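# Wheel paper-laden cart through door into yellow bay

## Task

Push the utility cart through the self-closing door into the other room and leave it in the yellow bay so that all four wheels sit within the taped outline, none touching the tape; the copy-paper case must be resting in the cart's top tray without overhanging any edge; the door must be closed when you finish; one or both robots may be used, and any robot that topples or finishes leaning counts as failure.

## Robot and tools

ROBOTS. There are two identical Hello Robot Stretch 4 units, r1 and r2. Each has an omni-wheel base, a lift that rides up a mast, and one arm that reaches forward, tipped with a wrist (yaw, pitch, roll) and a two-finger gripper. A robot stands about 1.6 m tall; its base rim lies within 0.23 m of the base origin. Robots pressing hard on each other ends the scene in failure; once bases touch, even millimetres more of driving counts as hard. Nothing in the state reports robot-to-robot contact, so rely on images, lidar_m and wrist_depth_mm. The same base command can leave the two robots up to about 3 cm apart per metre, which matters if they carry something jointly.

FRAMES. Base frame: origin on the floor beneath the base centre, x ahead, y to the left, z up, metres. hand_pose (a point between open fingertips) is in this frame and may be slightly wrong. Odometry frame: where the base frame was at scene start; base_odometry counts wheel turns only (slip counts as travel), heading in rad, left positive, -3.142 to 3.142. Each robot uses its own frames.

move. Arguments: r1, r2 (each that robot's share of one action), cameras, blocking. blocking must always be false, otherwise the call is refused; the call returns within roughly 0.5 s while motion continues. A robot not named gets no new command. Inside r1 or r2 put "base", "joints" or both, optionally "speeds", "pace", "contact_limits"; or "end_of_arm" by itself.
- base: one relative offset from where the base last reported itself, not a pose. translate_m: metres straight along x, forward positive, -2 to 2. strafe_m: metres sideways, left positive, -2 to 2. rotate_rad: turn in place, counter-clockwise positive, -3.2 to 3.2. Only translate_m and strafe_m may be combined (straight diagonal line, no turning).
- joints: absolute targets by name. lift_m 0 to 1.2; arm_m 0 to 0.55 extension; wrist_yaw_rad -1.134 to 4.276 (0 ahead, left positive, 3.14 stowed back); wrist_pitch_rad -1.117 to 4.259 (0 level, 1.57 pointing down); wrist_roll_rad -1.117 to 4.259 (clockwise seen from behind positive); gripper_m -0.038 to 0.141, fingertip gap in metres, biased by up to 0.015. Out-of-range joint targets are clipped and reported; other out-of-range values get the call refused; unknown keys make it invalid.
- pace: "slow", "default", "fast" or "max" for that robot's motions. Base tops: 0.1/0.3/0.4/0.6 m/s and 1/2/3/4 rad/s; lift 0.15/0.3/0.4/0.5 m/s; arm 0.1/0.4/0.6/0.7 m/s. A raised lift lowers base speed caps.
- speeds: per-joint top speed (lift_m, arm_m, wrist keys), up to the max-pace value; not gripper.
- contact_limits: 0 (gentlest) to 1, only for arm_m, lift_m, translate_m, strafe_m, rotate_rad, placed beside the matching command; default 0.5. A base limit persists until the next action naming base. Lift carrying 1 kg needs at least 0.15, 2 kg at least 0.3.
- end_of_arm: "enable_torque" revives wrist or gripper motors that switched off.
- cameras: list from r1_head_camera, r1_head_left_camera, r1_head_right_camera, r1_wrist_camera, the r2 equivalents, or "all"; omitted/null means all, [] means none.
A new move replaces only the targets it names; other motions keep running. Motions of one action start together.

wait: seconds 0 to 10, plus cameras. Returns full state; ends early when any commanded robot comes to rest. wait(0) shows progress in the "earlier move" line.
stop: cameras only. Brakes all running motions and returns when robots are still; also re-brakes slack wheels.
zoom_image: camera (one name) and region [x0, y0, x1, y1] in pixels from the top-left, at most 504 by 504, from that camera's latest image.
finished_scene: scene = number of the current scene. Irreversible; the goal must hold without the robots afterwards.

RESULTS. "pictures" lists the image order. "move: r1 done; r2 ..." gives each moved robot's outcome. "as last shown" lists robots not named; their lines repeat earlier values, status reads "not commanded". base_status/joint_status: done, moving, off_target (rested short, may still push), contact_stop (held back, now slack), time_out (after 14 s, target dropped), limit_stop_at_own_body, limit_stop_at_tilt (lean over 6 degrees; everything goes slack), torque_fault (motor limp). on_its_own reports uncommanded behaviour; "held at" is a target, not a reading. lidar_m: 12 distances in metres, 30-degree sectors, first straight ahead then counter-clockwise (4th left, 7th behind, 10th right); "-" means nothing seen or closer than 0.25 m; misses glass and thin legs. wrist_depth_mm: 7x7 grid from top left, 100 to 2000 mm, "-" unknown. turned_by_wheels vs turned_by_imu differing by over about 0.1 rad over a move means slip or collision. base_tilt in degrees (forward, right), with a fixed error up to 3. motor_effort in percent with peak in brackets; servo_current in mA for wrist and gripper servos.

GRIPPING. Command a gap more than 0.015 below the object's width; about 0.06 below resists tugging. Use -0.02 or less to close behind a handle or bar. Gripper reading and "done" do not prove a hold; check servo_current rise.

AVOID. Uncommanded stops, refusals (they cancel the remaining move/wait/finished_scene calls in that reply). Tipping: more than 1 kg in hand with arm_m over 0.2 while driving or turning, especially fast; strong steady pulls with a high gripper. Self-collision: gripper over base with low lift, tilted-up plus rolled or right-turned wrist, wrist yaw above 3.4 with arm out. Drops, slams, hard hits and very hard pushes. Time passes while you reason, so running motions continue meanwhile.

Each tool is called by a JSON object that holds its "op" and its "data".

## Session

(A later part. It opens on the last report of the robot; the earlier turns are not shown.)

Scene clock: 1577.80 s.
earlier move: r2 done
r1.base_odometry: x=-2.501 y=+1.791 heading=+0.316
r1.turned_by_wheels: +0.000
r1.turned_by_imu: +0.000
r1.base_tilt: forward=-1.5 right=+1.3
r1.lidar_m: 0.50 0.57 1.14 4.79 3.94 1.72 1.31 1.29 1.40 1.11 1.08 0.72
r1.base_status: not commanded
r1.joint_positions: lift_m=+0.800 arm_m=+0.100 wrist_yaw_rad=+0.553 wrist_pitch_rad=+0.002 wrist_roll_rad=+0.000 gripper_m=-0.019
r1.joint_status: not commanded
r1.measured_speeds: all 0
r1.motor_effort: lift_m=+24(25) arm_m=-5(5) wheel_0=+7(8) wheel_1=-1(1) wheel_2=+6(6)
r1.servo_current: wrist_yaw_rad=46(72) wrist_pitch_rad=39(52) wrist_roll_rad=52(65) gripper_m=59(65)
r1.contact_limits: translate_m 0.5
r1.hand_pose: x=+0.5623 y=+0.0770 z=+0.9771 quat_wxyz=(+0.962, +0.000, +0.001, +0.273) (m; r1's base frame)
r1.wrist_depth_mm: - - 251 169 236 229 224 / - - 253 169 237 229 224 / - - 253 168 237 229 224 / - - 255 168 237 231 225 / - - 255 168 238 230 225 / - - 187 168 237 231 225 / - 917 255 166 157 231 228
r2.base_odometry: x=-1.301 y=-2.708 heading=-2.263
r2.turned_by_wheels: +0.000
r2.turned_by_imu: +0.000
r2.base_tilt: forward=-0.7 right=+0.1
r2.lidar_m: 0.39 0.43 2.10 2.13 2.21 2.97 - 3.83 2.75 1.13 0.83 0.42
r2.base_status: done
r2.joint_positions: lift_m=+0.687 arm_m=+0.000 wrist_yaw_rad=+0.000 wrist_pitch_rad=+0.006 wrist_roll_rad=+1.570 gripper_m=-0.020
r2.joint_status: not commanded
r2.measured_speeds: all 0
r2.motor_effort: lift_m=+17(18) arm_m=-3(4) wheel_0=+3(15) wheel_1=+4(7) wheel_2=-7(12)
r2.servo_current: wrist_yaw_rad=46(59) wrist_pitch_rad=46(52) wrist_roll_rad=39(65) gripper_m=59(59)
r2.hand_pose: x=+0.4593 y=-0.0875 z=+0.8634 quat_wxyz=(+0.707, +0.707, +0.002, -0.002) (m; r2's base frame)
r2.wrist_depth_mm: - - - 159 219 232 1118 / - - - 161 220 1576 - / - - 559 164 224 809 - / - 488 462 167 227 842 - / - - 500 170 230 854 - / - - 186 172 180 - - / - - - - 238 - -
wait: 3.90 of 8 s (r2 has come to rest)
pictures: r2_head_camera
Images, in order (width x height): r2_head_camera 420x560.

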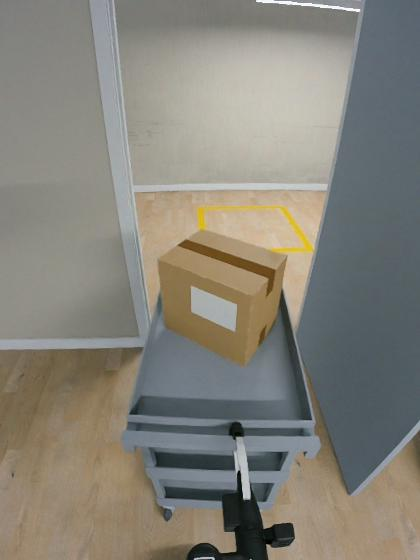

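{"op": "move", "data": {"blocking": false, "r2": {"base":{"strafe_m":-0.01,"translate_m":0.22},"pace":"slow"}, "cameras": []}}

{"op": "wait", "data": {"seconds": 8, "cameras": ["r2_head_camera"]}}

Scene clock: 1585.13 s.
move: r2 moving
r1: as last shown
r1.base_tilt: forward=-1.6 right=+1.2
r1.lidar_m: 0.49 0.55 1.15 4.76 3.94 1.71 1.33 1.30 1.40 1.12 1.09 0.73
r1.motor_effort: lift_m=+24(25) arm_m=-5(5) wheel_0=+7(7) wheel_1=-1(1) wheel_2=+6(6)
r1.servo_current: wrist_yaw_rad=46(65) wrist_pitch_rad=46(52) wrist_roll_rad=46(59) gripper_m=52(65)
r1.contact_limits: translate_m 0.5
r1.wrist_depth_mm: - - 252 170 235 229 222 / - - 252 169 236 229 223 / - - 253 169 236 230 224 / - - 256 168 237 231 224 / - - 255 168 239 230 225 / - - 186 167 236 231 226 / - 931 254 166 157 230 226
r2.base_odometry: x=-1.309 y=-2.717 heading=-2.263
r2.turned_by_wheels: +0.000
r2.turned_by_imu: +0.000
r2.base_tilt: forward=-0.7 right=+0.1
r2.lidar_m: 0.39 0.42 2.06 2.15 2.22 2.99 - 3.82 2.74 1.12 0.81 0.44
r2.base_status: translate_m moving; strafe_m moving
r2.joint_positions: lift_m=+0.687 arm_m=+0.000 wrist_yaw_rad=-0.001 wrist_pitch_rad=+0.006 wrist_roll_rad=+1.570 gripper_m=-0.020
r2.joint_status: not commanded
r2.measured_speeds: translate_m=+0.049 strafe_m=-0.002 rotate_rad=+0.000 lift_m=+0.000 arm_m=+0.000 wrist_yaw_rad=-0.005 wrist_pitch_rad=+0.000 wrist_roll_rad=+0.000
r2.motor_effort: lift_m=+18(18) arm_m=-3(4) wheel_0=+9(9) wheel_1=+7(7) wheel_2=-12(13)
r2.servo_current: wrist_yaw_rad=52(52) wrist_pitch_rad=39(52) wrist_roll_rad=52(52) gripper_m=52(59)
r2.hand_pose: x=+0.4592 y=-0.0876 z=+0.8634 quat_wxyz=(+0.707, +0.707, +0.002, -0.002) (m; r2's base frame)
r2.wrist_depth_mm: - - - 160 219 232 251 / - - - 162 221 1576 - / - - 564 165 224 820 - / - - 469 167 227 831 - / - - 504 170 230 842 - / - - 187 172 180 - - / - - - - 237 - -
pictures: none
No camera images: "cameras" was empty.

Scene clock: 1588.10 s.
earlier move: r2 done
r1.base_odometry: x=-2.501 y=+1.791 heading=+0.316
r1.turned_by_wheels: +0.000
r1.turned_by_imu: +0.000
r1.base_tilt: forward=-1.6 right=+1.3
r1.lidar_m: 0.49 0.57 3.64 4.78 3.96 1.71 1.33 1.31 1.40 1.12 1.08 0.71
r1.base_status: not commanded
r1.joint_positions: lift_m=+0.800 arm_m=+0.100 wrist_yaw_rad=+0.553 wrist_pitch_rad=+0.002 wrist_roll_rad=+0.000 gripper_m=-0.019
r1.joint_status: not commanded
r1.measured_speeds: all 0
r1.motor_effort: lift_m=+24(25) arm_m=-5(5) wheel_0=+7(8) wheel_1=-1(1) wheel_2=+6(6)
r1.servo_current: wrist_yaw_rad=46(65) wrist_pitch_rad=52(52) wrist_roll_rad=39(65) gripper_m=59(65)
r1.contact_limits: translate_m 0.5
r1.hand_pose: x=+0.5623 y=+0.0770 z=+0.9771 quat_wxyz=(+0.962, +0.000, +0.001, +0.273) (m; r1's base frame)
r1.wrist_depth_mm: - - 252 170 236 229 223 / - - 254 168 237 229 223 / - - 253 169 236 229 224 / - - 253 168 238 231 224 / - - 256 167 239 230 225 / - - 185 168 237 231 225 / - 904 252 166 157 230 227
r2.base_odometry: x=-1.449 y=-2.871 heading=-2.263
r2.turned_by_wheels: +0.000
r2.turned_by_imu: +0.000
r2.base_tilt: forward=-0.7 right=+0.1
r2.lidar_m: 0.39 0.42 1.79 2.16 2.24 2.98 - 3.79 2.73 1.06 0.72 0.42
r2.base_status: done
r2.joint_positions: lift_m=+0.687 arm_m=+0.000 wrist_yaw_rad=-0.001 wrist_pitch_rad=+0.006 wrist_roll_rad=+1.570 gripper_m=-0.020
r2.joint_status: not commanded
r2.measured_speeds: all 0
r2.motor_effort: lift_m=+17(18) arm_m=-4(4) wheel_0=+2(9) wheel_1=+4(8) wheel_2=-7(14)
r2.servo_current: wrist_yaw_rad=46(65) wrist_pitch_rad=46(59) wrist_roll_rad=52(59) gripper_m=59(65)
r2.hand_pose: x=+0.4592 y=-0.0877 z=+0.8634 quat_wxyz=(+0.707, +0.707, +0.002, -0.003) (m; r2's base frame)
r2.wrist_depth_mm: - - - 158 216 237 1078 / - - - 160 219 1537 - / - - 549 164 224 831 - / - 480 459 167 226 831 - / - - 504 170 231 842 - / - - 187 172 181 - - / - 124 - - - - -
wait: 2.97 of 8 s (r2 has come to rest)
pictures: r2_head_camera
Images, in order (width x height): r2_head_camera 420x560.

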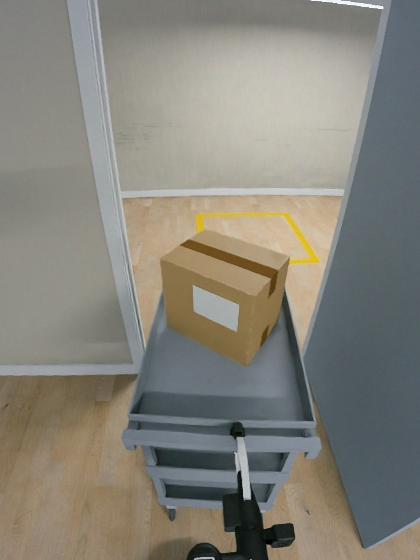

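{"op": "move", "data": {"blocking": false, "r2": {"base":{"strafe_m":-0.025,"translate_m":0.25},"pace":"slow","contact_limits":{"translate_m":0.3}}, "cameras": []}}

{"op": "wait", "data": {"seconds": 8, "cameras": ["r2_head_camera"]}}

Scene clock: 1595.13 s.
move: r2 moving
r1: as last shown
r1.base_tilt: forward=-1.6 right=+1.2
r1.lidar_m: 0.50 0.55 3.65 4.78 3.94 1.74 1.32 1.31 1.40 1.11 1.07 0.70
r1.servo_current: wrist_yaw_rad=39(59) wrist_pitch_rad=46(46) wrist_roll_rad=52(65) gripper_m=52(59)
r1.contact_limits: translate_m 0.5
r1.wrist_depth_mm: - - 253 170 235 229 223 / - - 253 169 236 229 223 / - - 254 168 238 230 225 / - - 254 168 238 230 225 / - - 255 168 238 230 226 / - - 186 168 237 231 225 / - - 254 166 157 230 227
r2.base_odometry: x=-1.458 y=-2.880 heading=-2.263
r2.turned_by_wheels: +0.000
r2.turned_by_imu: +0.001
r2.base_tilt: forward=-0.7 right=+0.1
r2.lidar_m: 0.40 0.43 1.76 2.15 2.23 3.00 - 3.80 2.74 1.07 0.72 0.43
r2.base_status: translate_m moving; strafe_m moving
r2.joint_positions: lift_m=+0.687 arm_m=+0.000 wrist_yaw_rad=-0.001 wrist_pitch_rad=+0.006 wrist_roll_rad=+1.570 gripper_m=-0.020
r2.joint_status: not commanded
r2.measured_speeds: translate_m=+0.049 strafe_m=-0.005 rotate_rad=-0.001 lift_m=+0.000 arm_m=+0.000 wrist_yaw_rad=+0.000 wrist_pitch_rad=+0.000 wrist_roll_rad=+0.000
r2.motor_effort: lift_m=+17(18) arm_m=-3(4) wheel_0=+5(9) wheel_1=+4(7) wheel_2=-12(14)
r2.servo_current: wrist_yaw_rad=39(59) wrist_pitch_rad=46(52) wrist_roll_rad=46(59) gripper_m=59(59)
r2.contact_limits: translate_m 0.3
r2.hand_pose: x=+0.4592 y=-0.0877 z=+0.8634 quat_wxyz=(+0.707, +0.707, +0.002, -0.003) (m; r2's base frame)
r2.wrist_depth_mm: - - - 158 216 236 1118 / - - - 160 219 1537 - / - - 554 163 223 820 - / - 477 459 167 226 831 - / - - 508 169 231 842 - / - - 187 172 179 - - / - 142 - - - - -
pictures: none
No camera images: "cameras" was empty.

Scene clock: 1598.43 s.
earlier move: r2 done
r1.base_odometry: x=-2.501 y=+1.791 heading=+0.316
r1.turned_by_wheels: +0.000
r1.turned_by_imu: +0.000
r1.base_tilt: forward=-1.5 right=+1.2
r1.lidar_m: 0.49 0.57 3.65 4.78 3.97 1.73 1.35 1.29 1.37 1.11 1.06 0.73
r1.base_status: not commanded
r1.joint_positions: lift_m=+0.800 arm_m=+0.100 wrist_yaw_rad=+0.553 wrist_pitch_rad=+0.002 wrist_roll_rad=+0.000 gripper_m=-0.019
r1.joint_status: not commanded
r1.measured_speeds: all 0
r1.motor_effort: lift_m=+24(25) arm_m=-5(5) wheel_0=+7(8) wheel_1=-1(1) wheel_2=+6(6)
r1.servo_current: wrist_yaw_rad=59(65) wrist_pitch_rad=46(46) wrist_roll_rad=39(72) gripper_m=65(65)
r1.contact_limits: translate_m 0.5
r1.hand_pose: x=+0.5623 y=+0.0770 z=+0.9771 quat_wxyz=(+0.962, +0.000, +0.001, +0.273) (m; r1's base frame)
r1.wrist_depth_mm: - - 251 170 235 229 224 / - - 253 169 236 229 223 / - - 254 169 238 230 225 / - - 256 168 237 231 225 / - - 256 167 238 231 227 / - - 186 168 237 231 225 / - - 254 166 158 229 227
r2.base_odometry: x=-1.628 y=-3.047 heading=-2.263
r2.turned_by_wheels: +0.000
r2.turned_by_imu: +0.001
r2.base_tilt: forward=-0.6 right=+0.0
r2.lidar_m: 0.40 0.43 1.47 2.18 2.27 3.06 - 3.73 2.68 0.61 0.64 0.42
r2.base_status: done
r2.joint_positions: lift_m=+0.687 arm_m=+0.000 wrist_yaw_rad=-0.001 wrist_pitch_rad=+0.006 wrist_roll_rad=+1.570 gripper_m=-0.020
r2.joint_status: not commanded
r2.measured_speeds: all 0
r2.motor_effort: lift_m=+18(18) arm_m=-3(4) wheel_0=+4(11) wheel_1=+5(8) wheel_2=-6(14)
r2.servo_current: wrist_yaw_rad=39(59) wrist_pitch_rad=39(52) wrist_roll_rad=46(59) gripper_m=59(59)
r2.contact_limits: translate_m 0.3
r2.hand_pose: x=+0.4592 y=-0.0877 z=+0.8634 quat_wxyz=(+0.707, +0.707, +0.002, -0.003) (m; r2's base frame)
r2.wrist_depth_mm: - - - 155 213 236 1025 / - - - 158 216 1576 - / - - 539 161 222 809 - / - 473 462 166 225 831 - / - - 512 169 230 842 - / - - 187 172 180 - - / - - - - - - -
wait: 3.30 of 8 s (r2 has come to rest)
pictures: r2_head_camera
Images, in order (width x height): r2_head_camera 420x560.

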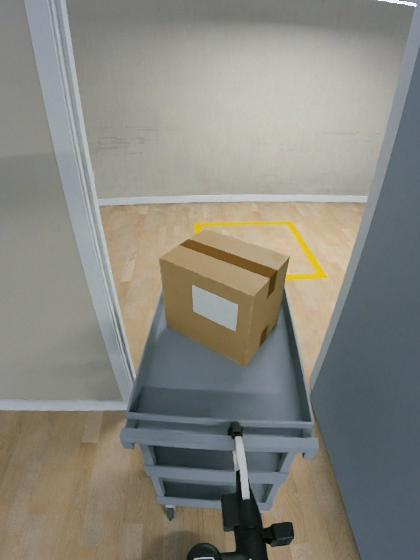

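{"op": "move", "data": {"blocking": false, "r2": {"base":{"strafe_m":-0.05,"translate_m":0.3},"pace":"slow","contact_limits":{"translate_m":0.3}}, "cameras": []}}

{"op": "wait", "data": {"seconds": 8, "cameras": ["r2_head_camera","r2_head_left_camera","r2_head_right_camera"]}}

Scene clock: 1606.30 s.
move: r2 moving
r1: as last shown
r1.base_tilt: forward=-1.6 right=+1.3
r1.lidar_m: 0.48 0.57 3.62 4.77 3.96 1.74 1.34 1.27 1.42 1.11 1.08 0.72
r1.servo_current: wrist_yaw_rad=65(65) wrist_pitch_rad=39(46) wrist_roll_rad=39(59) gripper_m=52(59)
r1.contact_limits: translate_m 0.5
r1.wrist_depth_mm: - - 251 169 236 229 224 / - - 253 169 236 229 224 / - - 253 169 236 229 224 / - - 255 169 237 230 224 / - - 256 167 237 231 226 / - - 186 167 236 230 225 / - - 255 166 157 230 227
r2.base_odometry: x=-1.637 y=-3.056 heading=-2.263
r2.turned_by_wheels: +0.000
r2.turned_by_imu: +0.001
r2.base_tilt: forward=-0.7 right=+0.0
r2.lidar_m: 0.40 0.45 1.43 2.21 2.27 3.04 - 3.74 2.69 0.63 0.65 0.43
r2.base_status: translate_m moving; strafe_m moving
r2.joint_positions: lift_m=+0.687 arm_m=+0.000 wrist_yaw_rad=-0.001 wrist_pitch_rad=+0.006 wrist_roll_rad=+1.570 gripper_m=-0.020
r2.joint_status: not commanded
r2.measured_speeds: translate_m=+0.048 strafe_m=-0.008 rotate_rad=-0.002 lift_m=+0.000 arm_m=+0.000 wrist_yaw_rad=+0.000 wrist_pitch_rad=+0.000 wrist_roll_rad=+0.000
r2.motor_effort: lift_m=+18(18) arm_m=-3(4) wheel_0=+9(11) wheel_1=+6(8) wheel_2=-9(11)
r2.servo_current: wrist_yaw_rad=52(65) wrist_pitch_rad=46(52) wrist_roll_rad=46(59) gripper_m=52(59)
r2.contact_limits: translate_m 0.3
r2.hand_pose: x=+0.4592 y=-0.0877 z=+0.8634 quat_wxyz=(+0.707, +0.707, +0.002, -0.003) (m; r2's base frame)
r2.wrist_depth_mm: - - - 155 212 235 1042 / - - - 158 217 1430 - / - - 539 162 220 820 - / - 473 462 165 225 831 - / - - 508 168 230 854 - / - - 187 172 179 - - / - - - - - 1708 -
pictures: none
No camera images: "cameras" was empty.

Scene clock: 1610.10 s.
earlier move: r2 done
r1.base_odometry: x=-2.501 y=+1.791 heading=+0.316
r1.turned_by_wheels: +0.000
r1.turned_by_imu: +0.000
r1.base_tilt: forward=-1.6 right=+1.3
r1.lidar_m: 0.50 0.56 3.63 4.79 3.92 1.73 1.35 1.30 1.41 1.12 1.08 0.71
r1.base_status: not commanded
r1.joint_positions: lift_m=+0.800 arm_m=+0.100 wrist_yaw_rad=+0.553 wrist_pitch_rad=+0.002 wrist_roll_rad=+0.000 gripper_m=-0.019
r1.joint_status: not commanded
r1.measured_speeds: all 0
r1.motor_effort: lift_m=+24(25) arm_m=-5(5) wheel_0=+7(8) wheel_1=-1(1) wheel_2=+6(6)
r1.servo_current: wrist_yaw_rad=46(78) wrist_pitch_rad=33(52) wrist_roll_rad=59(65) gripper_m=59(59)
r1.contact_limits: translate_m 0.5
r1.hand_pose: x=+0.5623 y=+0.0770 z=+0.9771 quat_wxyz=(+0.962, +0.000, +0.001, +0.273) (m; r1's base frame)
r1.wrist_depth_mm: - - 252 169 236 229 222 / - - 252 168 237 229 224 / - - 254 168 238 230 224 / - - 255 167 237 230 225 / - - 255 168 238 230 226 / - - 187 168 237 231 227 / - - 253 166 158 229 227
r2.base_odometry: x=-1.857 y=-3.246 heading=-2.262
r2.turned_by_wheels: +0.000
r2.turned_by_imu: +0.002
r2.base_tilt: forward=-0.7 right=+0.0
r2.lidar_m: 0.39 0.43 1.02 2.24 2.35 3.14 - 3.65 0.57 0.56 0.62 0.44
r2.base_status: done
r2.joint_positions: lift_m=+0.687 arm_m=+0.000 wrist_yaw_rad=+0.000 wrist_pitch_rad=+0.006 wrist_roll_rad=+1.570 gripper_m=-0.020
r2.joint_status: not commanded
r2.measured_speeds: all 0
r2.motor_effort: lift_m=+18(18) arm_m=-3(4) wheel_0=+5(14) wheel_1=+5(8) wheel_2=-4(13)
r2.servo_current: wrist_yaw_rad=46(65) wrist_pitch_rad=46(52) wrist_roll_rad=46(65) gripper_m=52(65)
r2.contact_limits: translate_m 0.3
r2.hand_pose: x=+0.4593 y=-0.0874 z=+0.8634 quat_wxyz=(+0.707, +0.707, +0.002, -0.002) (m; r2's base frame)
r2.wrist_depth_mm: - - - 158 216 230 1098 / - - - 160 219 1661 - / - - 549 163 224 809 - / - 488 462 167 227 820 - / - - 508 170 230 854 - / - - 186 171 180 - - / - - - - - - -
wait: 3.80 of 8 s (r2 has come to rest)
pictures: r2_head_camera, r2_head_left_camera, r2_head_right_camera
Images, in order (width x height): r2_head_camera 420x560, r2_head_left_camera 420x672, r2_head_right_camera 420x672.

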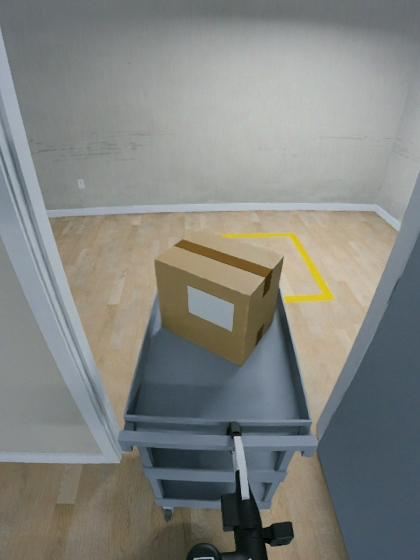

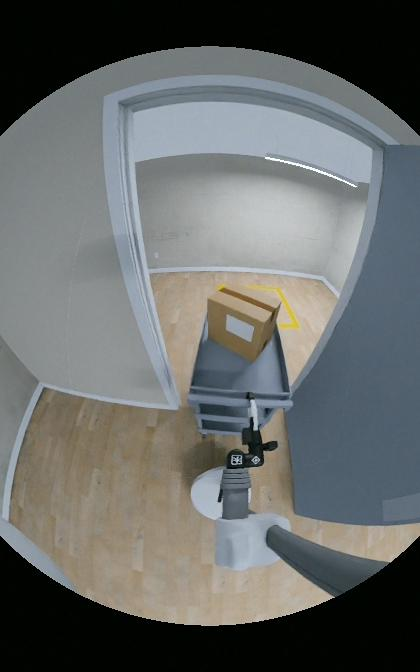

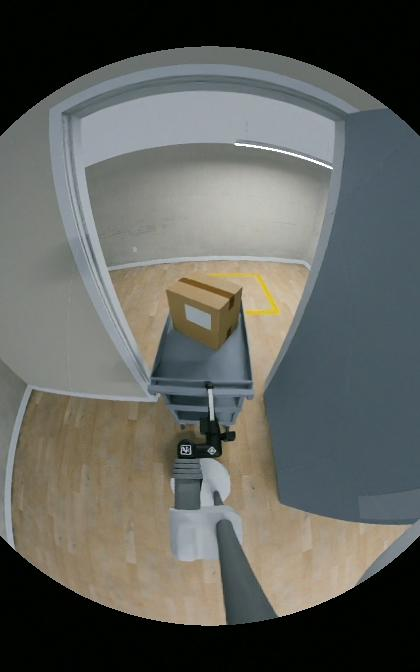

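{"op": "move", "data": {"blocking": false, "r2": {"base":{"strafe_m":-0.06,"translate_m":0.35},"pace":"slow","contact_limits":{"translate_m":0.3}}, "cameras": []}}

{"op": "wait", "data": {"seconds": 8, "cameras": ["r2_head_camera"]}}

Scene clock: 1614.63 s.
move: r2 moving
r1: as last shown
r1.base_tilt: forward=-1.6 right=+1.2
r1.lidar_m: 0.47 0.56 3.62 4.77 3.94 1.75 1.33 1.29 1.42 1.11 1.06 0.71
r1.servo_current: wrist_yaw_rad=65(65) wrist_pitch_rad=46(46) wrist_roll_rad=59(59) gripper_m=59(59)
r1.contact_limits: translate_m 0.5
r1.wrist_depth_mm: - - 252 170 236 229 222 / - - 252 169 236 229 224 / - - 253 169 237 230 225 / - - 255 168 237 231 225 / - - 255 168 238 230 225 / - - 186 168 237 231 225 / - - 255 167 157 229 229
r2.base_odometry: x=-1.867 y=-3.255 heading=-2.262
r2.turned_by_wheels: +0.000
r2.turned_by_imu: +0.001
r2.base_tilt: forward=-0.7 right=+0.1
r2.lidar_m: 0.39 0.43 1.01 2.25 2.33 3.16 - 3.67 0.58 0.56 0.60 0.43
r2.base_status: translate_m moving; strafe_m moving
r2.joint_positions: lift_m=+0.687 arm_m=+0.000 wrist_yaw_rad=+0.000 wrist_pitch_rad=+0.006 wrist_roll_rad=+1.570 gripper_m=-0.020
r2.joint_status: not commanded
r2.measured_speeds: translate_m=+0.048 strafe_m=-0.008 rotate_rad=-0.001 lift_m=+0.000 arm_m=+0.000 wrist_yaw_rad=+0.000 wrist_pitch_rad=+0.000 wrist_roll_rad=+0.000
r2.motor_effort: lift_m=+18(18) arm_m=-3(4) wheel_0=+12(13) wheel_1=+5(7) wheel_2=-9(11)
r2.servo_current: wrist_yaw_rad=52(59) wrist_pitch_rad=46(52) wrist_roll_rad=52(59) gripper_m=52(65)
r2.contact_limits: translate_m 0.3
r2.hand_pose: x=+0.4593 y=-0.0874 z=+0.8634 quat_wxyz=(+0.707, +0.707, +0.002, -0.002) (m; r2's base frame)
r2.wrist_depth_mm: - - - 158 216 230 1078 / - - - 161 220 1661 - / - - 554 163 224 798 - / - - 462 167 228 820 - / - - 500 170 231 842 - / - - 186 172 180 - - / - - - - 238 - -
pictures: none
No camera images: "cameras" was empty.

Scene clock: 1618.97 s.
earlier move: r2 done
r1.base_odometry: x=-2.501 y=+1.791 heading=+0.316
r1.turned_by_wheels: +0.000
r1.turned_by_imu: +0.000
r1.base_tilt: forward=-1.6 right=+1.3
r1.lidar_m: 0.48 0.54 3.61 4.76 3.93 1.72 1.34 1.29 1.41 1.12 1.08 0.74
r1.base_status: not commanded
r1.joint_positions: lift_m=+0.800 arm_m=+0.100 wrist_yaw_rad=+0.553 wrist_pitch_rad=+0.002 wrist_roll_rad=+0.000 gripper_m=-0.019
r1.joint_status: not commanded
r1.measured_speeds: all 0
r1.motor_effort: lift_m=+24(25) arm_m=-5(5) wheel_0=+7(8) wheel_1=-1(1) wheel_2=+6(6)
r1.servo_current: wrist_yaw_rad=39(65) wrist_pitch_rad=46(46) wrist_roll_rad=65(65) gripper_m=59(65)
r1.contact_limits: translate_m 0.5
r1.hand_pose: x=+0.5623 y=+0.0770 z=+0.9771 quat_wxyz=(+0.962, +0.000, +0.001, +0.273) (m; r1's base frame)
r1.wrist_depth_mm: - - 251 169 236 229 223 / - - 254 168 238 228 224 / - - 254 168 237 229 225 / - - 255 168 238 230 225 / - - 255 168 238 230 225 / - - 186 168 237 231 224 / - - 254 166 158 229 228
r2.base_odometry: x=-2.126 y=-3.478 heading=-2.262
r2.turned_by_wheels: +0.000
r2.turned_by_imu: +0.001
r2.base_tilt: forward=-0.6 right=+0.0
r2.lidar_m: 0.38 0.42 0.58 1.45 2.39 3.21 - 0.74 0.55 0.50 0.54 0.42
r2.base_status: done
r2.joint_positions: lift_m=+0.687 arm_m=+0.000 wrist_yaw_rad=+0.000 wrist_pitch_rad=+0.006 wrist_roll_rad=+1.570 gripper_m=-0.020
r2.joint_status: not commanded
r2.measured_speeds: all 0
r2.motor_effort: lift_m=+18(18) arm_m=-3(4) wheel_0=+6(13) wheel_1=+4(7) wheel_2=-5(12)
r2.servo_current: wrist_yaw_rad=52(59) wrist_pitch_rad=52(59) wrist_roll_rad=52(59) gripper_m=46(65)
r2.contact_limits: translate_m 0.3
r2.hand_pose: x=+0.4593 y=-0.0874 z=+0.8634 quat_wxyz=(+0.707, +0.707, +0.002, -0.002) (m; r2's base frame)
r2.wrist_depth_mm: - - - 163 223 230 244 / - - - 165 224 1661 1098 / - - 591 167 227 - - / - - 466 227 229 831 - / - - 488 171 231 842 - / - - 186 172 180 - - / - - 609 - 236 - -
wait: 4.33 of 8 s (r2 has come to rest)
pictures: r2_head_camera
Images, in order (width x height): r2_head_camera 420x560.

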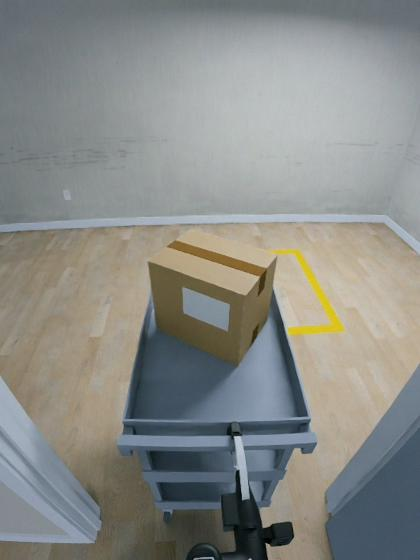

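{"op": "move", "data": {"blocking": false, "r2": {"base":{"strafe_m":-0.02,"translate_m":0.5},"pace":"slow","contact_limits":{"translate_m":0.3}}, "cameras": []}}

{"op": "wait", "data": {"seconds": 8, "cameras": ["r2_head_camera","r2_head_left_camera"]}}

Scene clock: 1636.23 s.
move: r2 moving
r1: as last shown
r1.lidar_m: 0.49 0.56 3.66 4.79 3.94 1.74 1.32 1.29 1.41 1.12 1.08 0.70
r1.motor_effort: lift_m=+24(25) arm_m=-5(5) wheel_0=+8(8) wheel_1=-1(1) wheel_2=+6(6)
r1.servo_current: wrist_yaw_rad=59(65) wrist_pitch_rad=39(46) wrist_roll_rad=59(59) gripper_m=52(65)
r1.contact_limits: translate_m 0.5
r1.wrist_depth_mm: - - 252 170 236 229 224 / - - 253 169 236 229 223 / - - 253 168 238 229 224 / - - 255 168 238 230 225 / - - 257 167 239 230 225 / - - 186 168 236 231 227 / - - 254 166 157 230 227
r2.base_odometry: x=-2.135 y=-3.487 heading=-2.262
r2.turned_by_wheels: +0.000
r2.turned_by_imu: +0.001
r2.base_tilt: forward=-0.7 right=+0.1
r2.lidar_m: 0.39 0.43 0.56 1.38 2.41 3.22 - 0.74 0.55 0.49 0.53 0.42
r2.base_status: translate_m moving; strafe_m moving
r2.joint_positions: lift_m=+0.687 arm_m=+0.000 wrist_yaw_rad=+0.000 wrist_pitch_rad=+0.006 wrist_roll_rad=+1.570 gripper_m=-0.020
r2.joint_status: not commanded
r2.measured_speeds: translate_m=+0.049 strafe_m=-0.003 rotate_rad=+0.000 lift_m=+0.000 arm_m=+0.000 wrist_yaw_rad=+0.000 wrist_pitch_rad=+0.000 wrist_roll_rad=+0.000
r2.motor_effort: lift_m=+17(18) arm_m=-4(4) wheel_0=+11(11) wheel_1=+7(7) wheel_2=-11(11)
r2.servo_current: wrist_yaw_rad=46(59) wrist_pitch_rad=39(52) wrist_roll_rad=59(65) gripper_m=59(65)
r2.contact_limits: translate_m 0.3
r2.hand_pose: x=+0.4593 y=-0.0874 z=+0.8634 quat_wxyz=(+0.707, +0.707, +0.002, -0.002) (m; r2's base frame)
r2.wrist_depth_mm: - - - 164 223 230 244 / - - - 166 224 1661 1078 / - - 597 167 228 820 - / - - 455 227 229 831 - / - - 488 170 232 842 - / - - 187 172 180 - - / - - 621 - 235 - -
pictures: none
No camera images: "cameras" was empty.

Scene clock: 1642.03 s.
earlier move: r2 done
r1.base_odometry: x=-2.501 y=+1.791 heading=+0.316
r1.turned_by_wheels: +0.000
r1.turned_by_imu: +0.000
r1.base_tilt: forward=-1.6 right=+1.2
r1.lidar_m: 0.49 0.57 3.63 4.76 3.96 1.75 1.32 1.30 1.40 1.11 1.07 0.71
r1.base_status: not commanded
r1.joint_positions: lift_m=+0.800 arm_m=+0.100 wrist_yaw_rad=+0.553 wrist_pitch_rad=+0.002 wrist_roll_rad=+0.000 gripper_m=-0.019
r1.joint_status: not commanded
r1.measured_speeds: all 0
r1.motor_effort: lift_m=+24(25) arm_m=-5(5) wheel_0=+7(8) wheel_1=-1(1) wheel_2=+6(6)
r1.servo_current: wrist_yaw_rad=46(72) wrist_pitch_rad=39(52) wrist_roll_rad=46(72) gripper_m=52(65)
r1.contact_limits: translate_m 0.5
r1.hand_pose: x=+0.5623 y=+0.0770 z=+0.9771 quat_wxyz=(+0.962, +0.000, +0.001, +0.273) (m; r1's base frame)
r1.wrist_depth_mm: - - 252 170 236 228 223 / - - 254 169 236 229 224 / - - 253 169 237 230 224 / - - 255 168 237 230 224 / - - 256 168 239 230 227 / - - 186 168 238 231 226 / - - 254 166 157 230 227
r2.base_odometry: x=-2.460 y=-3.850 heading=-2.262
r2.turned_by_wheels: -0.001
r2.turned_by_imu: -0.001
r2.base_tilt: forward=-0.7 right=+0.1
r2.lidar_m: 0.39 0.42 2.46 0.45 0.50 3.28 - 0.68 0.51 0.49 2.50 0.43
r2.base_status: done
r2.joint_positions: lift_m=+0.687 arm_m=+0.000 wrist_yaw_rad=-0.001 wrist_pitch_rad=+0.006 wrist_roll_rad=+1.570 gripper_m=-0.020
r2.joint_status: not commanded
r2.measured_speeds: all 0
r2.motor_effort: lift_m=+18(18) arm_m=-3(4) wheel_0=+2(11) wheel_1=+3(9) wheel_2=-7(13)
r2.servo_current: wrist_yaw_rad=33(59) wrist_pitch_rad=46(59) wrist_roll_rad=46(65) gripper_m=52(65)
r2.contact_limits: translate_m 0.3
r2.hand_pose: x=+0.4592 y=-0.0877 z=+0.8634 quat_wxyz=(+0.707, +0.707, +0.002, -0.003) (m; r2's base frame)
r2.wrist_depth_mm: - - - 162 221 233 251 / - - - 164 223 1537 574 / - - 574 166 226 809 - / - - 462 228 229 842 - / - - 496 170 230 842 - / - - 187 172 181 - - / - - - - 236 - -
wait: 5.80 of 8 s (r2 has come to rest)
pictures: r2_head_camera, r2_head_left_camera
Images, in order (width x height): r2_head_camera 420x560, r2_head_left_camera 420x672.

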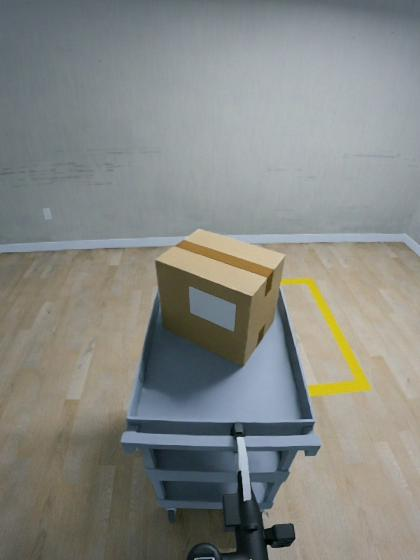

